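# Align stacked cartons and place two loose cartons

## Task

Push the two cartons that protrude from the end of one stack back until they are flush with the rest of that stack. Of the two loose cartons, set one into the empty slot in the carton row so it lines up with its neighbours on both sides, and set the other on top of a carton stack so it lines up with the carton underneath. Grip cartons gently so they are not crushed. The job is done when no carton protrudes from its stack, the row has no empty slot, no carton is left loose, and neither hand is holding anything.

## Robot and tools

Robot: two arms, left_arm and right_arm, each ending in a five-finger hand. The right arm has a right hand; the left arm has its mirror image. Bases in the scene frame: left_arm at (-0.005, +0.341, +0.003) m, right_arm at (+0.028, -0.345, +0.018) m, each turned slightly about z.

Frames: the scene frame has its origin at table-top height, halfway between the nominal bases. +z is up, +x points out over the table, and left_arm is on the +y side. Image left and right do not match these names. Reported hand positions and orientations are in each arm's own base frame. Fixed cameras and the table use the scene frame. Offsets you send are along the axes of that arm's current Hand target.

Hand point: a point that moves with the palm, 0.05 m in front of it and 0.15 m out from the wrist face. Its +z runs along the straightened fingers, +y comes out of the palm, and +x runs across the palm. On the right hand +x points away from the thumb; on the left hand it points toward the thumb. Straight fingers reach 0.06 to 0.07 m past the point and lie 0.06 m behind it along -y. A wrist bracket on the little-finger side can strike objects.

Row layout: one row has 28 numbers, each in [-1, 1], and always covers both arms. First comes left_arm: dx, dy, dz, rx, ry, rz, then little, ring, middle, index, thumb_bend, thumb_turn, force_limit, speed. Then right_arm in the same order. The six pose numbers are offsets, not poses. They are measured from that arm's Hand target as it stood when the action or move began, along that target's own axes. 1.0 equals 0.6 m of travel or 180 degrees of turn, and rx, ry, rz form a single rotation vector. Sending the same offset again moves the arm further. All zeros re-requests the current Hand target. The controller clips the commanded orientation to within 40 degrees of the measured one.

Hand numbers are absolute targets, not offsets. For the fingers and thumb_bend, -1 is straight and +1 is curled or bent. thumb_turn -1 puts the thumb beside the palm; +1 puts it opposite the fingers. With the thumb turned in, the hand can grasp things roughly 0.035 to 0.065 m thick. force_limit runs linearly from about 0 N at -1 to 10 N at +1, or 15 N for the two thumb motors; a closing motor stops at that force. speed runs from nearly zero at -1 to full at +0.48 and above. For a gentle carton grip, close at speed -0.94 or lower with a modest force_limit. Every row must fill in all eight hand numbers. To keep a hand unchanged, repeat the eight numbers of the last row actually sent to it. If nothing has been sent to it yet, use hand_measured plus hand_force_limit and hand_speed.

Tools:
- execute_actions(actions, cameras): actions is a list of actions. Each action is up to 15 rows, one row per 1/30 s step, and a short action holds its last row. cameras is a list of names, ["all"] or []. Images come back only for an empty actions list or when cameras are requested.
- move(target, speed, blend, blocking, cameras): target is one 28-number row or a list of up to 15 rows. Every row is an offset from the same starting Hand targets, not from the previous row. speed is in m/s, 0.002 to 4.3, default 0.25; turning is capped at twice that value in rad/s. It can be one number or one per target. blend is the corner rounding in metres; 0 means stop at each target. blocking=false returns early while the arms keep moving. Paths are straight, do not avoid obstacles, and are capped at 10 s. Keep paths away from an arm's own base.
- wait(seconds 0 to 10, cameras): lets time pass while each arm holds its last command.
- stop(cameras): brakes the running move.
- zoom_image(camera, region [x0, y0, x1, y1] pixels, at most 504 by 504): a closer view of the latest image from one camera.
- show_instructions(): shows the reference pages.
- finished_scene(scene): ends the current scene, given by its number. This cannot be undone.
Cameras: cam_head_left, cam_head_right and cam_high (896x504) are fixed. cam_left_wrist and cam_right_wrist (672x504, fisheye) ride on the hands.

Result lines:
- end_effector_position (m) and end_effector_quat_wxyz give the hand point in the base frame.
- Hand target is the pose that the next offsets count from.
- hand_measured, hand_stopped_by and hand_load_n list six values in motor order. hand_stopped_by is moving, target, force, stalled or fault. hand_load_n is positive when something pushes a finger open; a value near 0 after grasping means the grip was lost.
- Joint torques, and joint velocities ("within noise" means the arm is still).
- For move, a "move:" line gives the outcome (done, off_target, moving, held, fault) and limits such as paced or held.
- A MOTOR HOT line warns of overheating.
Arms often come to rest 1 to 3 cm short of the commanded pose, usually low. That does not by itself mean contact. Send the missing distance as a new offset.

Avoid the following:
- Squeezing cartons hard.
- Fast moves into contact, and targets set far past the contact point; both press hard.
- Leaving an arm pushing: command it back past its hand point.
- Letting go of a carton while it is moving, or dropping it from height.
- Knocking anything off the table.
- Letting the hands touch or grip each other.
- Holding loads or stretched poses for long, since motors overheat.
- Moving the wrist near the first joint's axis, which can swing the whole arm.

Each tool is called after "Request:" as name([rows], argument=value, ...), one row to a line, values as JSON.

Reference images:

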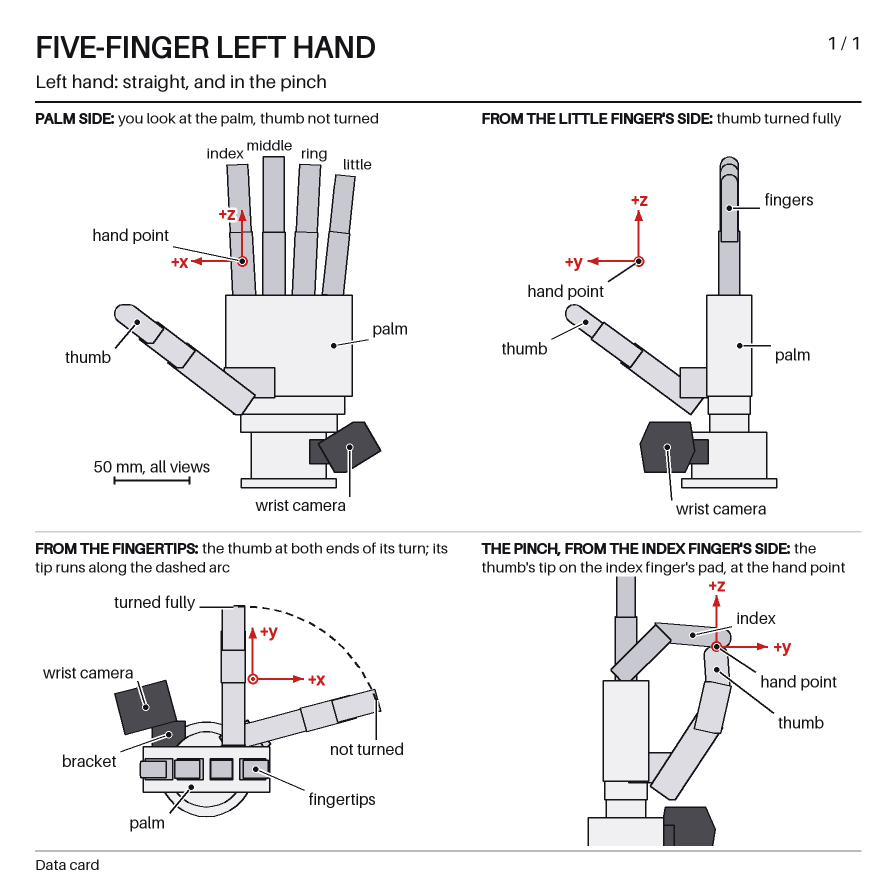

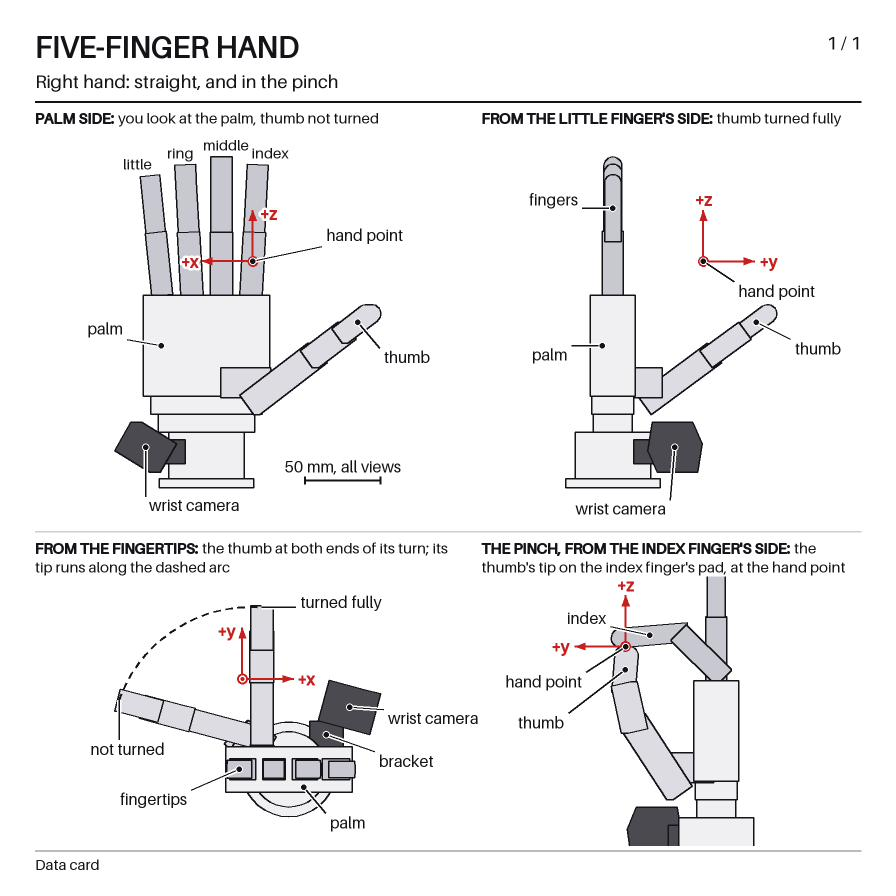

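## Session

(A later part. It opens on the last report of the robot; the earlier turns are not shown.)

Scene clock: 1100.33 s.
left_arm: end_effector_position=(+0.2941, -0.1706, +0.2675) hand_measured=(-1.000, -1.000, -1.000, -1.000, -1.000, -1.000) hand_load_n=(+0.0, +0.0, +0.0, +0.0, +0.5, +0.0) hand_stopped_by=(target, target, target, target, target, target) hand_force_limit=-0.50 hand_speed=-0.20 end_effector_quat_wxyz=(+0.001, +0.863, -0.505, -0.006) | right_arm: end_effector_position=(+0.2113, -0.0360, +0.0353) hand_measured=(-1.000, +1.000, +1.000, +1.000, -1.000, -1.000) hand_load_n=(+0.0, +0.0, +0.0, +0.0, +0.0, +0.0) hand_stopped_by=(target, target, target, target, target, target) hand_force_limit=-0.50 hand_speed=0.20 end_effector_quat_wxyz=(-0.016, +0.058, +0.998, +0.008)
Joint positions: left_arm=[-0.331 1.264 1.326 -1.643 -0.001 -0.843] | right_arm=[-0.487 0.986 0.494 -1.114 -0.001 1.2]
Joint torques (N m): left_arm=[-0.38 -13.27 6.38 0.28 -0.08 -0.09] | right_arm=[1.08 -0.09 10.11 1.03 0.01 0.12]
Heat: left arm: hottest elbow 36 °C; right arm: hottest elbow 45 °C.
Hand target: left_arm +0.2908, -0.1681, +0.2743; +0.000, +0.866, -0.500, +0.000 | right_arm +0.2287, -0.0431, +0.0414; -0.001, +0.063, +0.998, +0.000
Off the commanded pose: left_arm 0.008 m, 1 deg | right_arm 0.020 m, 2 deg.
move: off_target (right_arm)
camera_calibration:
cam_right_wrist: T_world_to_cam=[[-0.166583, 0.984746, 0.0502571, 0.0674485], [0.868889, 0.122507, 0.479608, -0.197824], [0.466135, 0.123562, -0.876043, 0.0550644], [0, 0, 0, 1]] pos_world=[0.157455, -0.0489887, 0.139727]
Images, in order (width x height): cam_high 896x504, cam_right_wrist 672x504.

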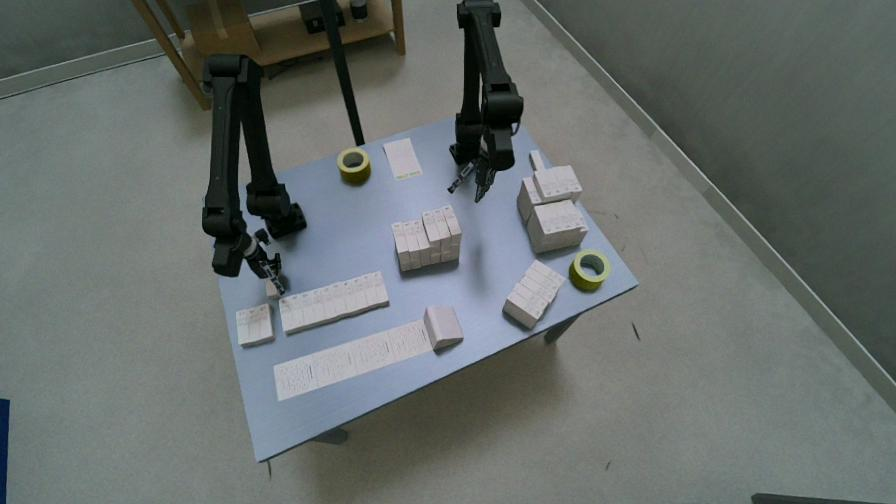

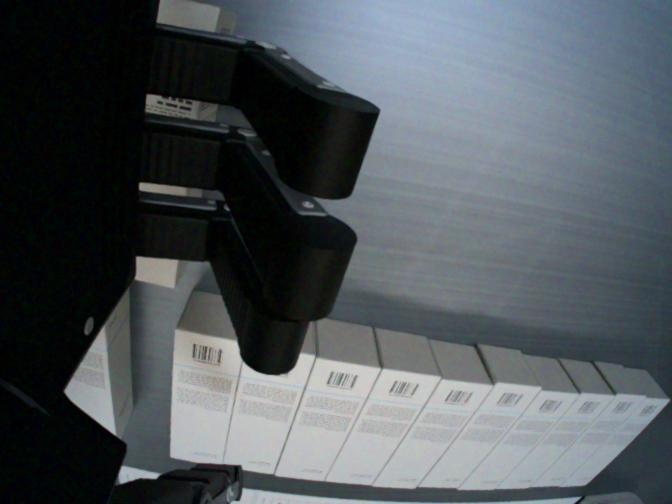

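Request:
move([
  [0,0,0,0,0,0,-1,-1,-1,-1,-1,-1,-0.5,-0.2,0.01,-0.007,-0.018,0,0,0,-1,1,1,1,-1,-1,-0.5,0.2],
  [0,0,0,0,0,0,-1,-1,-1,-1,-1,-1,-0.5,-0.2,-0.0267,-0.007,-0.018,0,0,0,-1,1,1,1,-1,-1,-0.5,0.2],
], speed=0.05, cameras=["cam_high","cam_right_wrist"])

Request:
zoom_image(camera="cam_right_wrist", region=[60, 200, 260, 460])

Request:
zoom_image(camera="cam_high", region=[220, 240, 320, 340])

Scene clock: 1126.57 s.
left_arm: end_effector_position=(+0.2941, -0.1706, +0.2675) hand_measured=(-1.000, -1.000, -1.000, -1.000, -1.000, -1.000) hand_load_n=(+0.0, +0.0, +0.0, +0.0, +0.0, +0.0) hand_stopped_by=(target, target, target, target, target, target) hand_force_limit=-0.50 hand_speed=-0.20 end_effector_quat_wxyz=(+0.001, +0.863, -0.505, -0.006) | right_arm: end_effector_position=(+0.2266, -0.0423, +0.0440) hand_measured=(-1.000, +1.000, +1.000, +1.000, -1.000, -1.000) hand_load_n=(+0.0, +0.0, +0.0, +0.0, +0.0, +0.0) hand_stopped_by=(target, target, target, target, target, target) hand_force_limit=-0.50 hand_speed=0.20 end_effector_quat_wxyz=(-0.015, +0.058, +0.998, +0.007)
Joint positions: left_arm=[-0.331 1.264 1.326 -1.643 -0.001 -0.843] | right_arm=[-0.479 1.027 0.543 -1.121 -0.001 1.208]
Joint torques (N m): left_arm=[-0.03 -13.22 6.38 0.29 -0.09 -0.07] | right_arm=[0.62 -1.85 10.65 0.76 0 0.14]
Heat: left arm: hottest elbow 36 °C; right arm: hottest elbow 46 °C.
Hand target: left_arm +0.2908, -0.1681, +0.2743; +0.000, +0.866, -0.500, +0.000 | right_arm +0.2442, -0.0493, +0.0523; +0.000, +0.063, +0.998, +0.000
Off the commanded pose: left_arm 0.008 m, 1 deg | right_arm 0.021 m, 2 deg.
move: off_target (right_arm)
camera_calibration:
cam_right_wrist: T_world_to_cam=[[-0.16664, 0.984783, 0.0493302, 0.0756961], [0.868475, 0.122901, 0.480257, -0.214457], [0.466887, 0.122872, -0.875739, 0.0561429], [0, 0, 0, 1]] pos_world=[0.172652, -0.0550856, 0.148427]
Images, in order (width x height): cam_high 896x504, cam_right_wrist 672x504.

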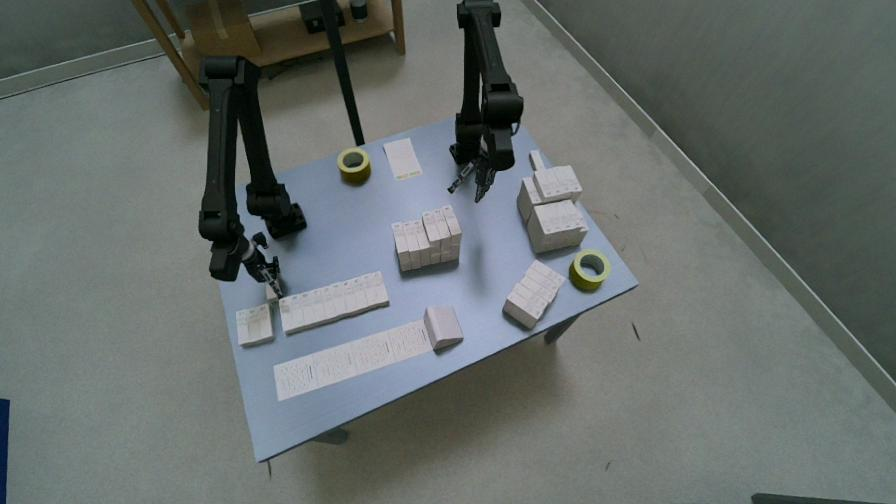

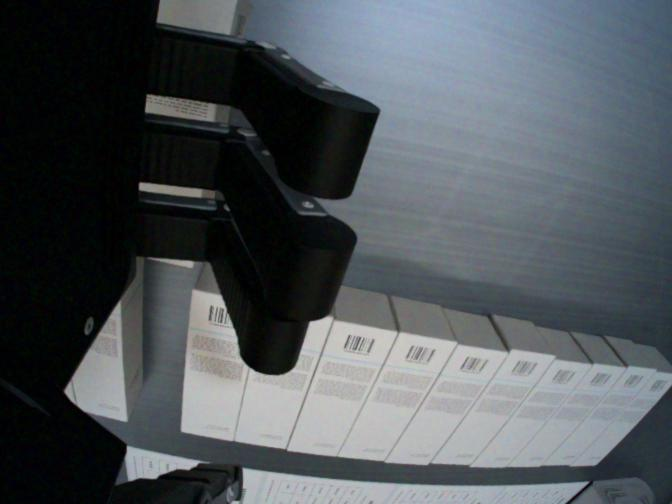

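Scaled by 1.938 from the camera's 672x504 image, which has a finer 960x720 frame.

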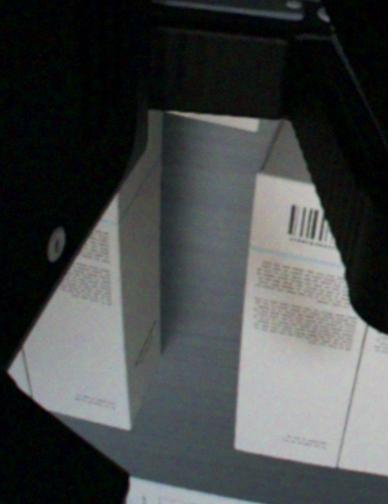

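Scaled by 5.040.

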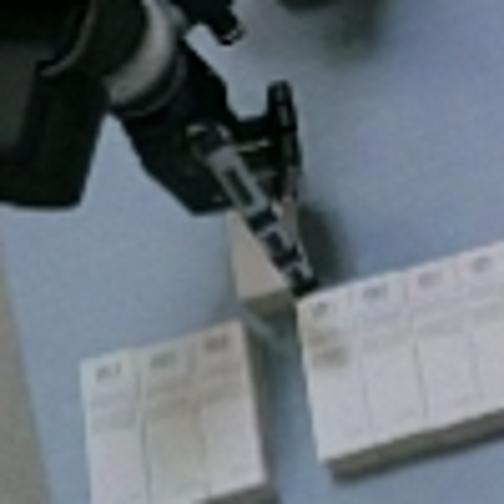

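Request:
zoom_image(camera="cam_right_wrist", region=[130, 0, 290, 300])

Scaled by 1.680 from the camera's 672x504 image, which has a finer 960x720 frame.

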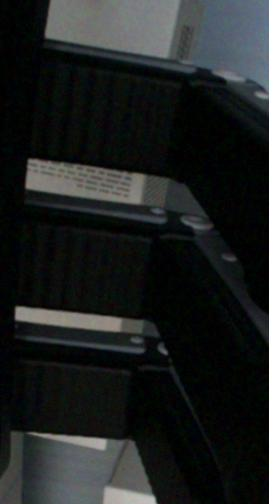

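Request:
move(target=[0,0,0,0,0,0,-1,-1,-1,-1,-1,-1,-0.5,-0.2,-0.03,0.0006,-0.001,0,0,0,-1,1,1,1,-1,-1,-0.5,0.2], speed=0.04, cameras=["cam_high","cam_right_wrist"])

Request:
zoom_image(camera="cam_right_wrist", region=[60, 200, 260, 460])

Request:
zoom_image(camera="cam_high", region=[220, 240, 320, 340])

Scene clock: 1145.97 s.
left_arm: end_effector_position=(+0.2941, -0.1706, +0.2675) hand_measured=(-1.000, -1.000, -1.000, -1.000, -1.000, -1.000) hand_load_n=(+0.0, +0.0, +0.0, +0.0, +0.0, +0.0) hand_stopped_by=(target, target, target, target, target, target) hand_force_limit=-0.50 hand_speed=-0.20 end_effector_quat_wxyz=(+0.001, +0.863, -0.505, -0.006) | right_arm: end_effector_position=(+0.2440, -0.0446, +0.0455) hand_measured=(-1.000, +1.000, +1.000, +1.000, -1.000, -1.000) hand_load_n=(+0.0, +0.0, +0.0, +0.0, +0.0, +0.0) hand_stopped_by=(target, target, target, target, target, target) hand_force_limit=-0.50 hand_speed=0.20 end_effector_quat_wxyz=(-0.015, +0.058, +0.998, +0.007)
Joint positions: left_arm=[-0.331 1.264 1.326 -1.643 -0.001 -0.843] | right_arm=[-0.453 1.08 0.581 -1.105 -0.001 1.234]
Joint torques (N m): left_arm=[-0.56 -13.04 6.35 0.28 -0.12 -0.1] | right_arm=[0.97 -3.25 10.55 0.8 0.02 0.15]
Heat: left arm: hottest elbow 36 °C; right arm: hottest elbow 47 °C.
Hand target: left_arm +0.2908, -0.1681, +0.2743; +0.000, +0.866, -0.500, +0.000 | right_arm +0.2621, -0.0512, +0.0529; +0.000, +0.063, +0.998, +0.000
Off the commanded pose: left_arm 0.008 m, 1 deg | right_arm 0.021 m, 2 deg.
move: off_target (right_arm)
camera_calibration:
cam_right_wrist: T_world_to_cam=[[-0.167023, 0.984783, 0.0480154, 0.0810522], [0.868141, 0.123806, 0.480627, -0.229946], [0.467369, 0.12196, -0.875609, 0.0494533], [0, 0, 0, 1]] pos_world=[0.19005, -0.0573815, 0.149928]
Images, in order (width x height): cam_high 896x504, cam_right_wrist 672x504.

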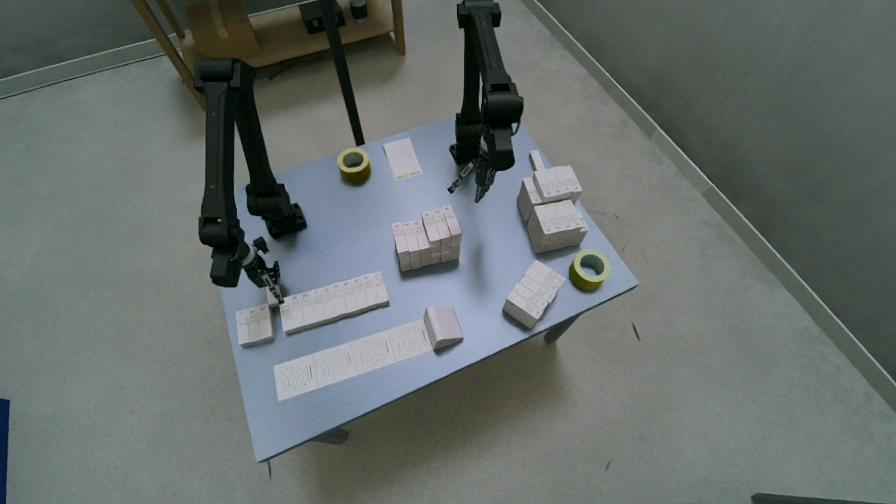

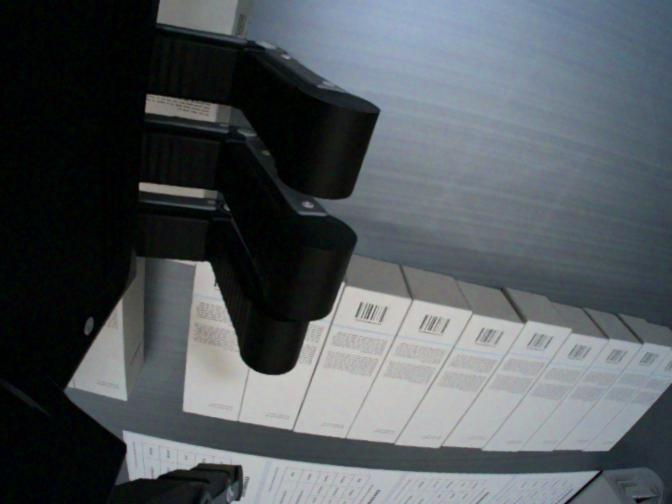

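Scaled by 1.938 from the camera's 672x504 image, which has a finer 960x720 frame.

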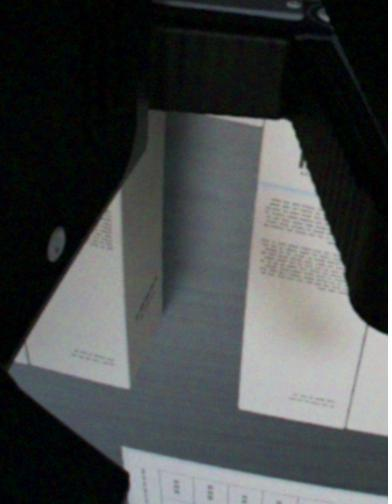

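Scaled by 5.040.

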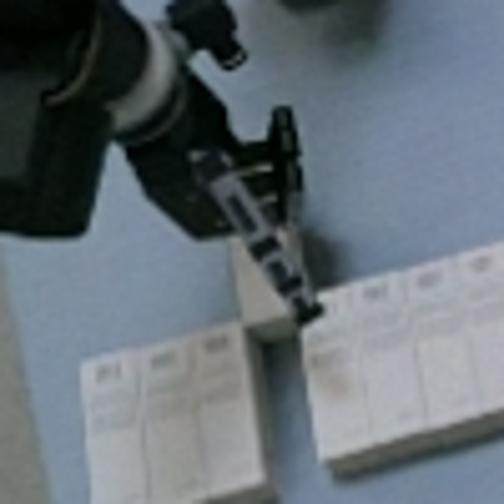

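Request:
move(target=[0,0,0,0,0,0,-1,-1,-1,-1,-1,-1,-0.5,-0.2,-0.09,0.0022,-0.001,0,0,0,-1,1,1,1,-1,-1,-0.5,0.2], speed=0.05, cameras=["cam_high","cam_right_wrist"])

Request:
zoom_image(camera="cam_right_wrist", region=[60, 200, 260, 460])

Request:
zoom_image(camera="cam_high", region=[220, 240, 320, 340])

Scene clock: 1155.20 s.
left_arm: end_effector_position=(+0.2941, -0.1706, +0.2675) hand_measured=(-1.000, -1.000, -1.000, -1.000, -1.000, -1.000) hand_load_n=(+0.0, +0.0, +0.0, +0.0, +0.0, +0.0) hand_stopped_by=(target, target, target, target, target, target) hand_force_limit=-0.50 hand_speed=-0.20 end_effector_quat_wxyz=(+0.001, +0.863, -0.505, -0.006) | right_arm: end_effector_position=(+0.2972, -0.0516, +0.0479) hand_measured=(-1.000, +1.000, +1.000, +1.000, -1.000, -1.000) hand_load_n=(+0.0, +0.0, +0.0, +0.0, +0.0, +0.0) hand_stopped_by=(target, target, target, target, target, target) hand_force_limit=-0.50 hand_speed=0.20 end_effector_quat_wxyz=(-0.014, +0.058, +0.998, +0.005)
Joint positions: left_arm=[-0.331 1.264 1.326 -1.643 -0.001 -0.843] | right_arm=[-0.392 1.232 0.699 -1.067 -0.001 1.295]
Joint torques (N m): left_arm=[-0.67 -12.92 6.43 0.29 -0.09 -0.12] | right_arm=[0.67 -4.48 10.44 0.83 0.03 0.15]
Heat: left arm: hottest elbow 36 °C; right arm: hottest elbow 47 °C.
Hand target: left_arm +0.2908, -0.1681, +0.2743; +0.000, +0.866, -0.500, +0.000 | right_arm +0.3158, -0.0567, +0.0534; +0.000, +0.063, +0.998, +0.000
Off the commanded pose: left_arm 0.008 m, 1 deg | right_arm 0.020 m, 2 deg.
move: off_target (right_arm)
camera_calibration:
cam_right_wrist: T_world_to_cam=[[-0.166745, 0.984993, 0.0445543, 0.0967516], [0.867067, 0.124967, 0.482263, -0.276153], [0.469458, 0.119046, -0.874893, 0.0267034], [0, 0, 0, 1]] pos_world=[0.24304, -0.0639685, 0.15223]
Images, in order (width x height): cam_high 896x504, cam_right_wrist 672x504.

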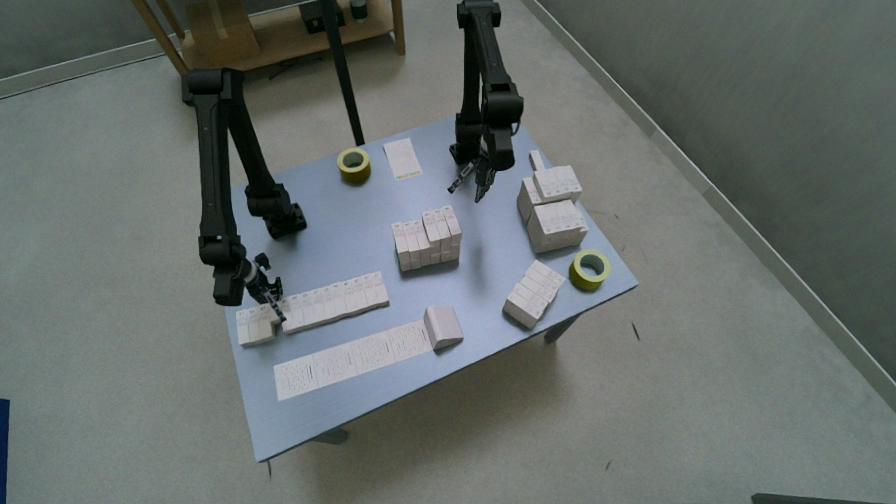

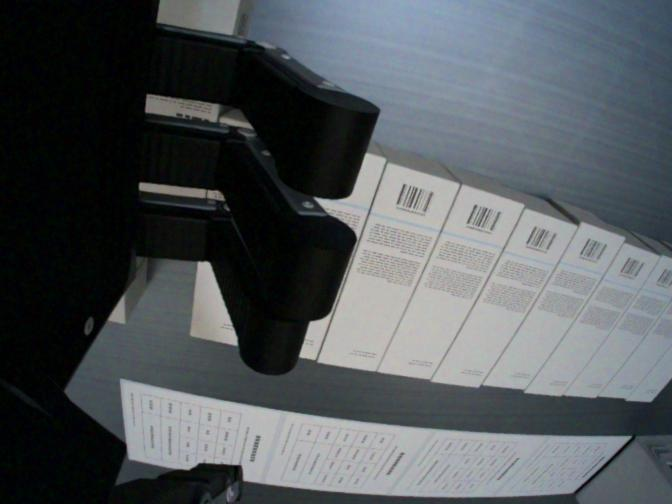

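Scaled by 1.938 from the camera's 672x504 image, which has a finer 960x720 frame.

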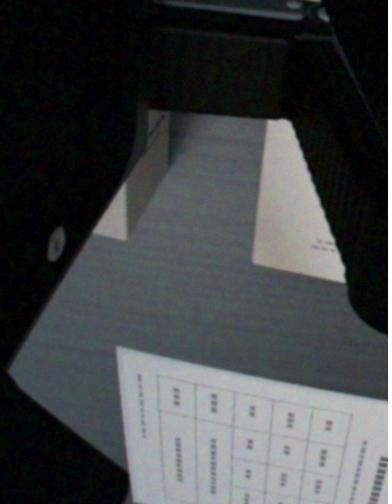

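Scaled by 5.040.

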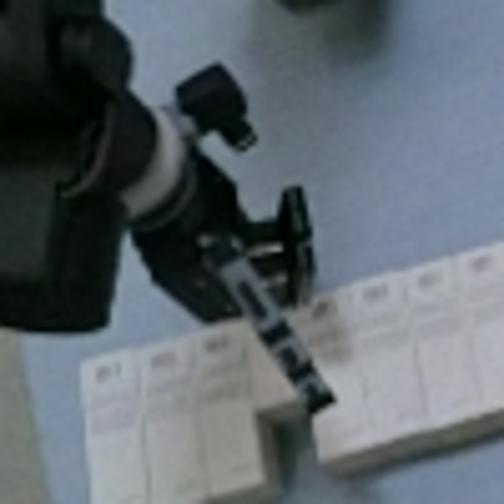

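Request:
move(target=[0,0,0,0,0,0,-1,-1,-1,-1,-1,-1,-0.5,-0.2,-0.055,0.002,-0.001,0,0,0,-1,1,1,1,-1,-1,-0.5,0.2], speed=0.05, cameras=["cam_high","cam_right_wrist"])

Request:
zoom_image(camera="cam_right_wrist", region=[130, 0, 410, 300])

Request:
zoom_image(camera="cam_high", region=[220, 260, 320, 360])

Scene clock: 1162.17 s.
left_arm: end_effector_position=(+0.2941, -0.1706, +0.2675) hand_measured=(-1.000, -1.000, -1.000, -1.000, -1.000, -1.000) hand_load_n=(+0.0, +0.0, +0.0, +0.0, +0.0, -0.5) hand_stopped_by=(target, target, target, target, target, target) hand_force_limit=-0.50 hand_speed=-0.20 end_effector_quat_wxyz=(+0.001, +0.863, -0.505, -0.006) | right_arm: end_effector_position=(+0.3300, -0.0552, +0.0496) hand_measured=(-1.000, +1.000, +1.000, +1.000, -1.000, -1.000) hand_load_n=(+0.5, +0.0, +0.0, +0.0, +0.0, +0.0) hand_stopped_by=(target, target, target, target, target, target) hand_force_limit=-0.50 hand_speed=0.20 end_effector_quat_wxyz=(-0.013, +0.058, +0.998, +0.004)
Joint positions: left_arm=[-0.331 1.264 1.326 -1.643 -0.001 -0.843] | right_arm=[-0.363 1.317 0.778 -1.058 -0.001 1.324]
Joint torques (N m): left_arm=[-0.5 -13.04 6.53 0.36 -0.08 -0.06] | right_arm=[0.91 -6.24 10.25 0.83 0.03 0.13]
Heat: left arm: hottest elbow 36 °C; right arm: hottest elbow 47 °C.
Hand target: left_arm +0.2908, -0.1681, +0.2743; +0.000, +0.866, -0.500, +0.000 | right_arm +0.3487, -0.0596, +0.0539; +0.000, +0.063, +0.998, +0.000
Off the commanded pose: left_arm 0.008 m, 1 deg | right_arm 0.020 m, 2 deg.
move: off_target (right_arm)
camera_calibration:
cam_right_wrist: T_world_to_cam=[[-0.167208, 0.984997, 0.0426914, 0.105972], [0.866152, 0.126072, 0.483618, -0.304631], [0.47098, 0.117842, -0.874237, 0.0126161], [0, 0, 0, 1]] pos_world=[0.275634, -0.067463, 0.15383]
Images, in order (width x height): cam_high 896x504, cam_right_wrist 672x504.

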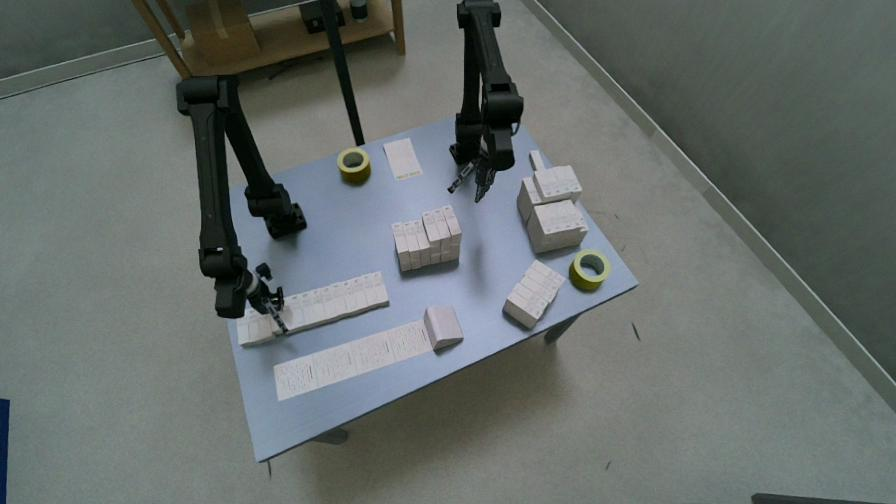

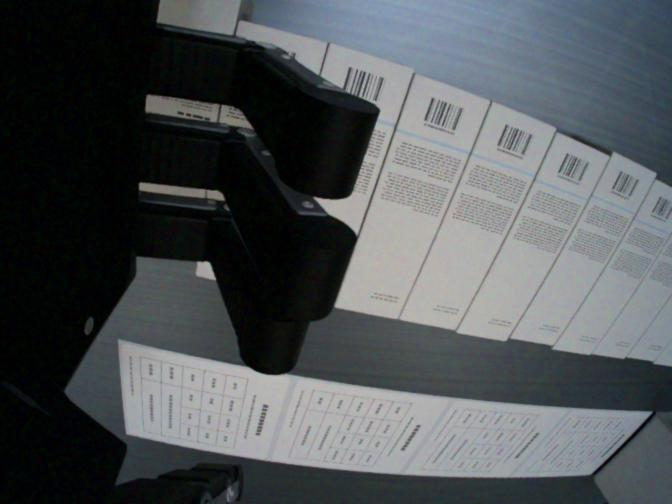

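Scaled by 1.680 from the camera's 672x504 image, which has a finer 960x720 frame.

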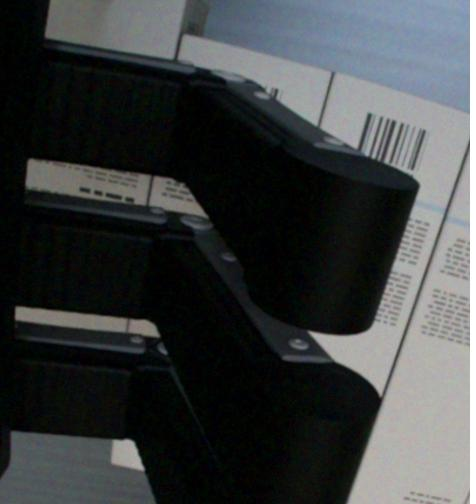

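Scaled by 5.040.

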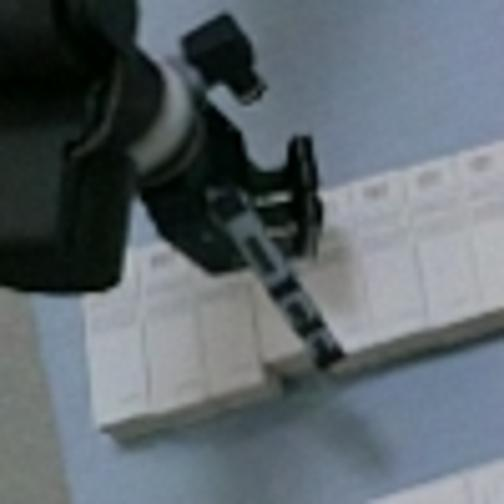

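Request:
move(target=[0,0,0,0,0,0,-1,-1,-1,-1,-1,-1,-0.5,-0.2,-0.0065,0.0002,0,0,0,0,-1,1,1,1,-1,-1,-0.5,0.2], speed=0.04, cameras=["cam_high"])

Request:
zoom_image(camera="cam_high", region=[220, 260, 320, 360])

Scene clock: 1170.20 s.
left_arm: end_effector_position=(+0.2941, -0.1706, +0.2675) hand_measured=(-1.000, -1.000, -1.000, -1.000, -1.000, -1.000) hand_load_n=(+0.0, +0.0, -0.5, +0.0, +0.0, +0.0) hand_stopped_by=(target, target, target, target, target, target) hand_force_limit=-0.50 hand_speed=-0.20 end_effector_quat_wxyz=(+0.001, +0.863, -0.505, -0.006) | right_arm: end_effector_position=(+0.3338, -0.0557, +0.0497) hand_measured=(-1.000, +1.000, +1.000, +1.000, -1.000, -1.000) hand_load_n=(+0.0, +0.0, +0.0, +0.0, +0.0, +0.0) hand_stopped_by=(target, target, target, target, target, target) hand_force_limit=-0.50 hand_speed=0.20 end_effector_quat_wxyz=(-0.013, +0.058, +0.998, +0.004)
Joint positions: left_arm=[-0.331 1.264 1.326 -1.643 -0.001 -0.843] | right_arm=[-0.36 1.327 0.787 -1.058 -0.001 1.327]
Joint torques (N m): left_arm=[-0.73 -13.39 6.37 0.35 -0.09 -0.11] | right_arm=[1.38 -5.77 10.25 0.99 0.03 0.1]
Heat: left arm: hottest elbow 36 °C; right arm: hottest elbow 48 °C.
Hand target: left_arm +0.2908, -0.1681, +0.2743; +0.000, +0.866, -0.500, +0.000 | right_arm +0.3525, -0.0600, +0.0539; -0.001, +0.063, +0.998, +0.000
Off the commanded pose: left_arm 0.008 m, 1 deg | right_arm 0.020 m, 2 deg.
move: off_target (right_arm)
Images, in order (width x height): cam_high 896x504.

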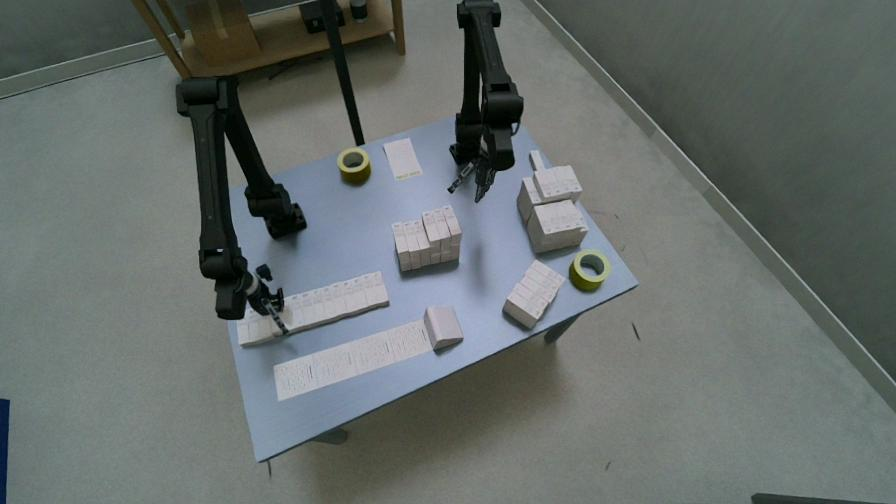

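Scaled by 5.040.

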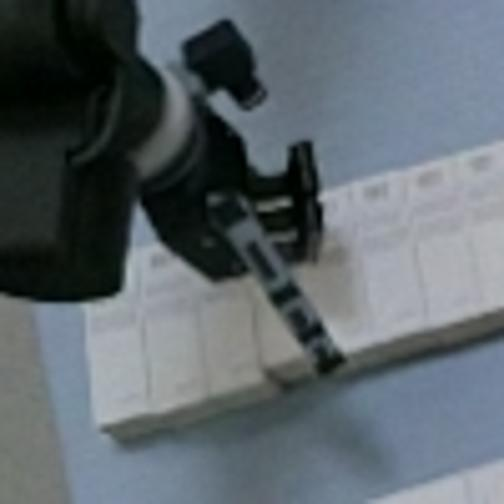

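Request:
move([
  [0,0,0,0,0,0,-1,-1,-1,-1,-1,-1,-0.5,-0.2,0.05,0,0,0,0,0,-1,1,1,1,-1,-1,-0.5,0.2],
  [0,0,0,0,0,0,-1,-1,-1,-1,-1,-1,-0.5,-0.2,0.1833,-0.02,-0.13,0,0,0,-1,1,1,1,-1,-1,-0.5,0.2],
  [0,0,0,0,0,0,-1,-1,-1,-1,-1,-1,-0.5,-0.2,0.1833,-0.02,-0.131,0,0,0,-1,-1,-1,-1,-1,-1,-0.5,0.2],
], speed=[0.08,0.2,0.2], blend=[0.005,0,0], cameras=["cam_high","cam_right_wrist"])

Request:
zoom_image(camera="cam_high", region=[220, 260, 320, 360])

Request:
zoom_image(camera="cam_right_wrist", region=[130, 150, 350, 370])

Scene clock: 1179.73 s.
left_arm: end_effector_position=(+0.2941, -0.1706, +0.2675) hand_measured=(-1.000, -1.000, -1.000, -1.000, -1.000, -1.000) hand_load_n=(+0.0, +0.0, +0.0, +0.0, +0.0, +0.0) hand_stopped_by=(target, target, target, target, target, target) hand_force_limit=-0.50 hand_speed=-0.20 end_effector_quat_wxyz=(+0.001, +0.863, -0.505, -0.006) | right_arm: end_effector_position=(+0.2416, -0.0556, +0.1252) hand_measured=(-1.000, -1.000, -1.000, -1.000, -1.000, -1.000) hand_load_n=(+0.0, +0.0, +0.0, +0.0, +0.0, +0.0) hand_stopped_by=(target, target, target, target, target, target) hand_force_limit=-0.50 hand_speed=0.20 end_effector_quat_wxyz=(-0.005, +0.067, +0.998, +0.003)
Joint positions: left_arm=[-0.331 1.264 1.326 -1.643 -0.001 -0.843] | right_arm=[-0.5 0.966 0.736 -1.351 -0.001 1.206]
Joint torques (N m): left_arm=[0.03 -13.33 6.35 0.27 -0.11 -0.06] | right_arm=[0.32 -4.19 9.74 -0.05 0.05 -0.17]
Heat: left arm: hottest elbow 36 °C; right arm: hottest elbow 47 °C.
Hand target: left_arm +0.2908, -0.1681, +0.2743; +0.000, +0.866, -0.500, +0.000 | right_arm +0.2420, -0.0581, +0.1326; +0.000, +0.063, +0.998, +0.000
Off the commanded pose: left_arm 0.008 m, 1 deg | right_arm 0.008 m, 1 deg.
move: done
camera_calibration:
cam_right_wrist: T_world_to_cam=[[-0.149397, 0.988139, 0.0355349, 0.0850833], [0.86078, 0.112289, 0.496437, -0.265627], [0.486558, 0.104754, -0.867345, 0.115141], [0, 0, 0, 1]] pos_world=[0.185335, -0.0663085, 0.22871]
Images, in order (width x height): cam_high 896x504, cam_right_wrist 672x504.

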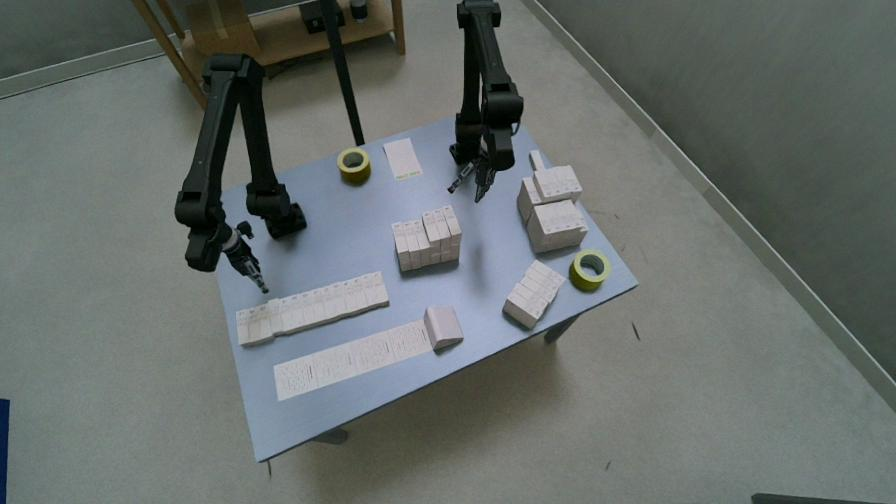

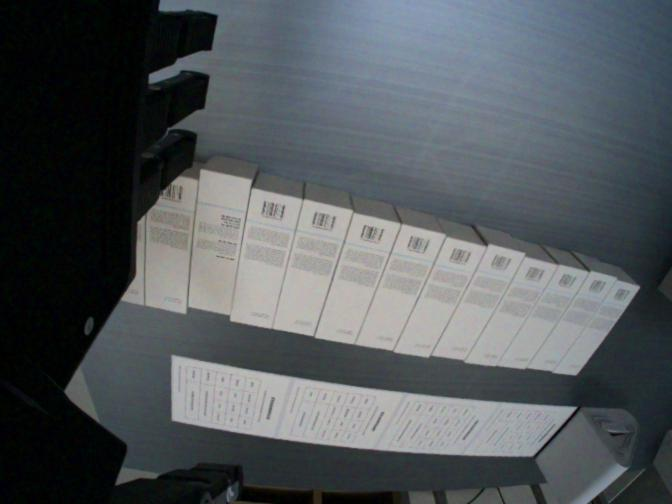

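Scaled by 5.040.

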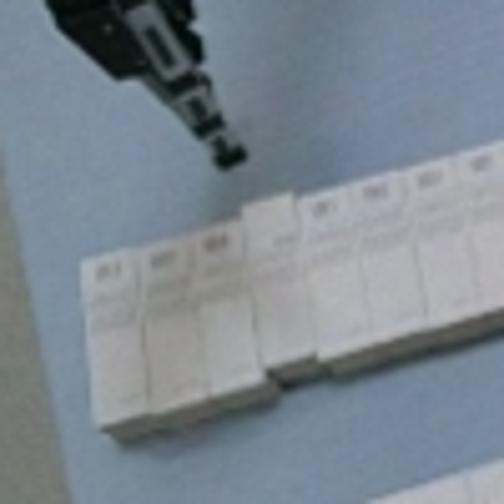

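Scaled by 2.291 from the camera's 672x504 image, which has a finer 960x720 frame.

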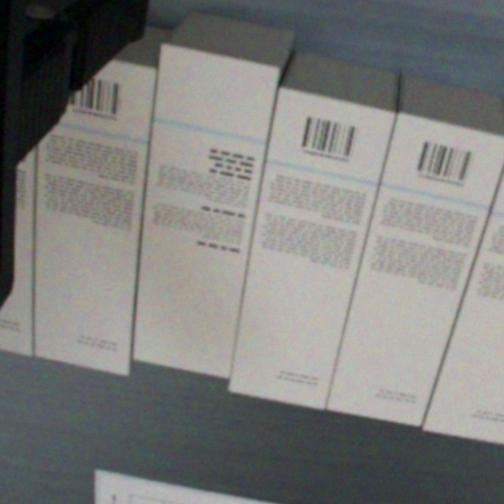

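Request:
move([
  [0,0,0,0,0,0,-1,-1,-1,-1,-1,-1,-0.5,-0.2,-0.0885,0.0179,0,0,0,0,-1,1,1,1,-1,-1,-0.5,0.2],
  [0,0,0,0,0,0,-1,-1,-1,-1,-1,-1,-0.5,-0.2,-0.0885,0.0179,0.1312,0,0,0,-1,1,1,1,-1,-1,-0.5,0.2],
  [0,0,0,0,0,0,-1,-1,-1,-1,-1,-1,-0.5,-0.2,-0.1922,0.0201,0.1305,0,0,0,-1,1,1,1,-1,-1,-0.5,0.2],
], speed=[0.2,0.15,0.05], cameras=["cam_high"])

Request:
zoom_image(camera="cam_high", region=[220, 260, 320, 360])

Scene clock: 1204.57 s.
left_arm: end_effector_position=(+0.2941, -0.1706, +0.2675) hand_measured=(-1.000, -1.000, -1.000, -1.000, -1.000, -1.000) hand_load_n=(+0.0, +0.0, +0.0, +0.0, +0.0, +0.0) hand_stopped_by=(target, target, target, target, target, target) hand_force_limit=-0.50 hand_speed=-0.20 end_effector_quat_wxyz=(+0.001, +0.863, -0.505, -0.006) | right_arm: end_effector_position=(+0.3392, -0.0565, +0.0502) hand_measured=(-1.000, +1.000, +1.000, +1.000, -1.000, -1.000) hand_load_n=(+0.0, +0.0, +0.0, +0.0, +0.0, +0.0) hand_stopped_by=(target, target, target, target, target, target) hand_force_limit=-0.50 hand_speed=0.20 end_effector_quat_wxyz=(-0.012, +0.058, +0.998, +0.004)
Joint positions: left_arm=[-0.331 1.264 1.326 -1.643 -0.001 -0.843] | right_arm=[-0.357 1.34 0.801 -1.058 0 1.33]
Joint torques (N m): left_arm=[-0.21 -13.68 6.57 0.05 -0.08 -0.07] | right_arm=[0.79 -6.71 10.43 0.73 0.01 0.13]
Heat: left arm: hottest elbow 36 °C; right arm: hottest elbow 46 °C.
Hand target: left_arm +0.2908, -0.1681, +0.2743; +0.000, +0.866, -0.500, +0.000 | right_arm +0.3579, -0.0607, +0.0543; +0.000, +0.063, +0.998, +0.000
Off the commanded pose: left_arm 0.008 m, 1 deg | right_arm 0.019 m, 2 deg.
move: off_target (right_arm)
Images, in order (width x height): cam_high 896x504.

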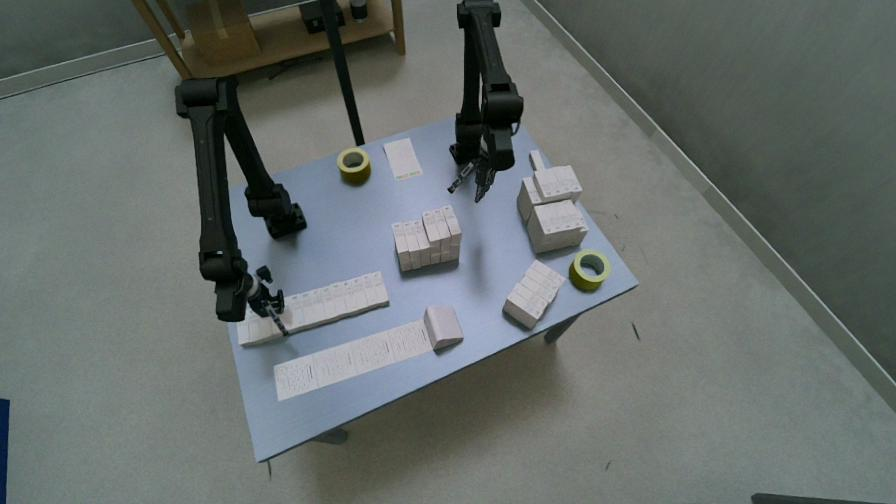

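Scaled by 5.040.

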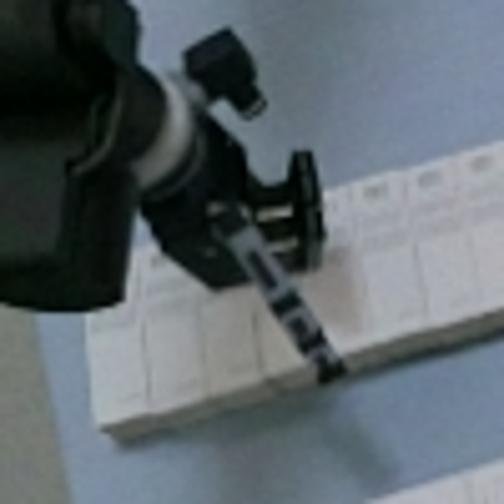

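Request:
move([
  [0,0,0,0,0,0,-1,-1,-1,-1,-1,-1,-0.5,-0.2,0.05,0,0,0,0,0,-1,1,1,1,-1,-1,-0.5,0.2],
  [0,0,0,0,0,0,-1,-1,-1,-1,-1,-1,-0.5,-0.2,0.1922,-0.0201,-0.1305,0,0,0,-1,1,1,1,-1,-1,-0.5,0.2],
  [0,0,0,0,0,0,-1,-1,-1,-1,-1,-1,-0.5,-0.2,0.1922,-0.0201,-0.131,0,0,0,-1,-1,-1,-1,-1,-1,-0.5,0.2],
], speed=[0.08,0.2,0.2], blend=[0.005,0,0], cameras=["cam_high","cam_right_wrist"])

Request:
zoom_image(camera="cam_high", region=[220, 260, 320, 360])

Request:
zoom_image(camera="cam_right_wrist", region=[130, 150, 350, 370])

Scene clock: 1213.73 s.
left_arm: end_effector_position=(+0.2941, -0.1706, +0.2675) hand_measured=(-1.000, -1.000, -1.000, -1.000, -1.000, -1.000) hand_load_n=(+0.0, +0.0, +0.0, +0.0, +0.0, +0.0) hand_stopped_by=(target, target, target, target, target, target) hand_force_limit=-0.50 hand_speed=-0.20 end_effector_quat_wxyz=(+0.001, +0.863, -0.505, -0.006) | right_arm: end_effector_position=(+0.2433, -0.0566, +0.1276) hand_measured=(-1.000, -1.000, -1.000, -1.000, -1.000, -1.000) hand_load_n=(+0.0, +0.0, +0.0, +0.0, +0.0, +0.0) hand_stopped_by=(target, target, target, target, target, target) hand_force_limit=-0.50 hand_speed=0.20 end_effector_quat_wxyz=(-0.002, +0.067, +0.998, +0.001)
Joint positions: left_arm=[-0.331 1.264 1.326 -1.643 -0.001 -0.843] | right_arm=[-0.5 0.966 0.742 -1.352 0 1.206]
Joint torques (N m): left_arm=[-0.56 -13.33 6.49 0.4 -0.11 -0.07] | right_arm=[-0.38 -3.37 9.35 -0.05 0.06 -0.2]
Heat: left arm: hottest elbow 36 °C; right arm: hottest elbow 47 °C.
Hand target: left_arm +0.2908, -0.1681, +0.2743; +0.000, +0.866, -0.500, +0.000 | right_arm +0.2421, -0.0581, +0.1330; +0.000, +0.063, +0.998, +0.000
Off the commanded pose: left_arm 0.008 m, 1 deg | right_arm 0.006 m, 1 deg.
move: done
camera_calibration:
cam_right_wrist: T_world_to_cam=[[-0.149537, 0.988243, 0.0318424, 0.0867506], [0.858359, 0.113764, 0.500278, -0.267943], [0.490774, 0.102142, -0.865279, 0.115018], [0, 0, 0, 1]] pos_world=[0.186516, -0.0669967, 0.230807]
Images, in order (width x height): cam_high 896x504, cam_right_wrist 672x504.

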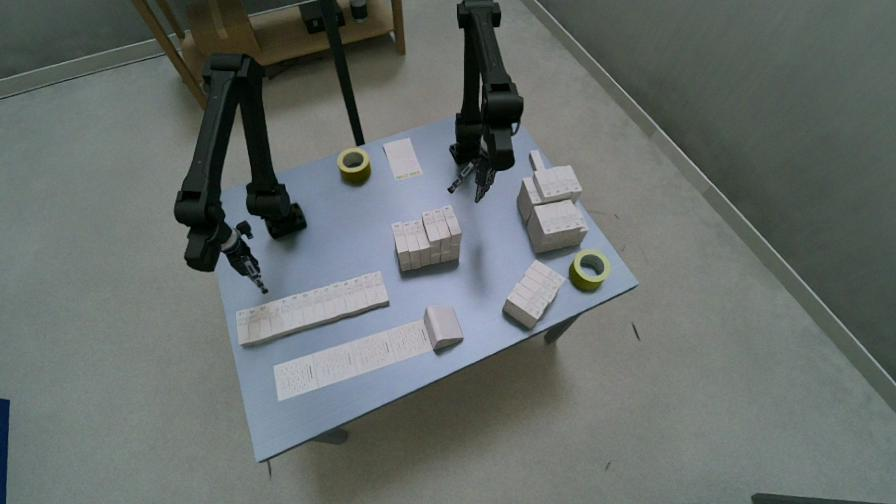

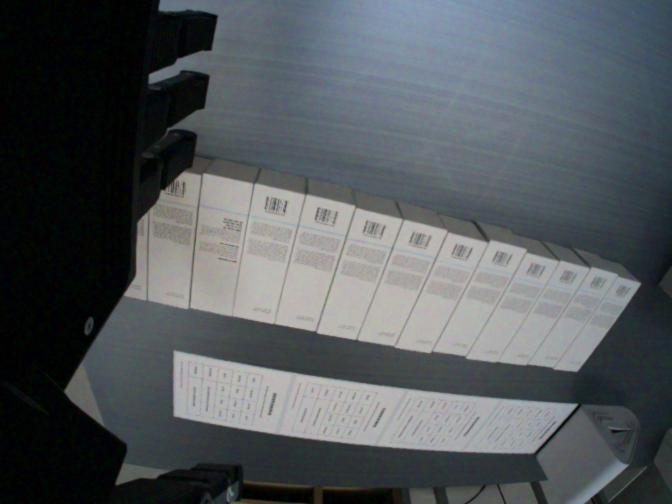

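Scaled by 5.040.

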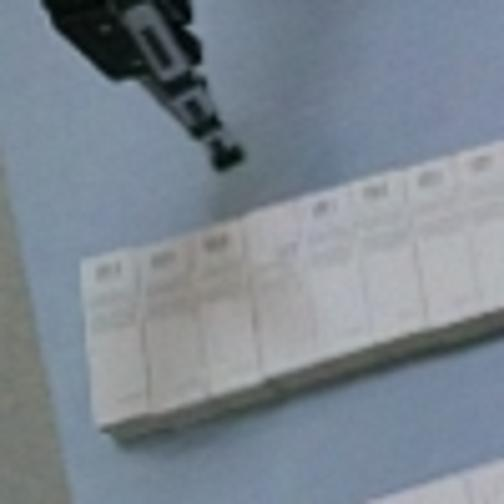

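Scaled by 2.291 from the camera's 672x504 image, which has a finer 960x720 frame.

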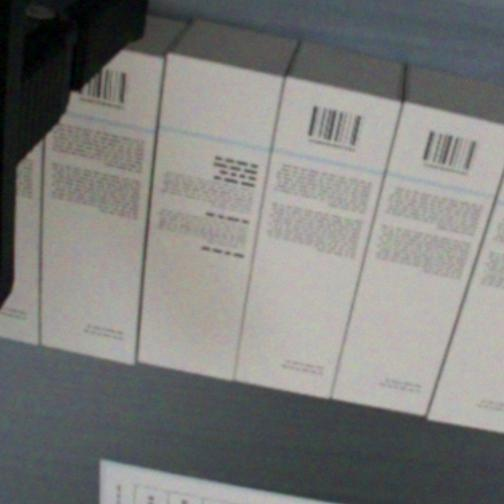

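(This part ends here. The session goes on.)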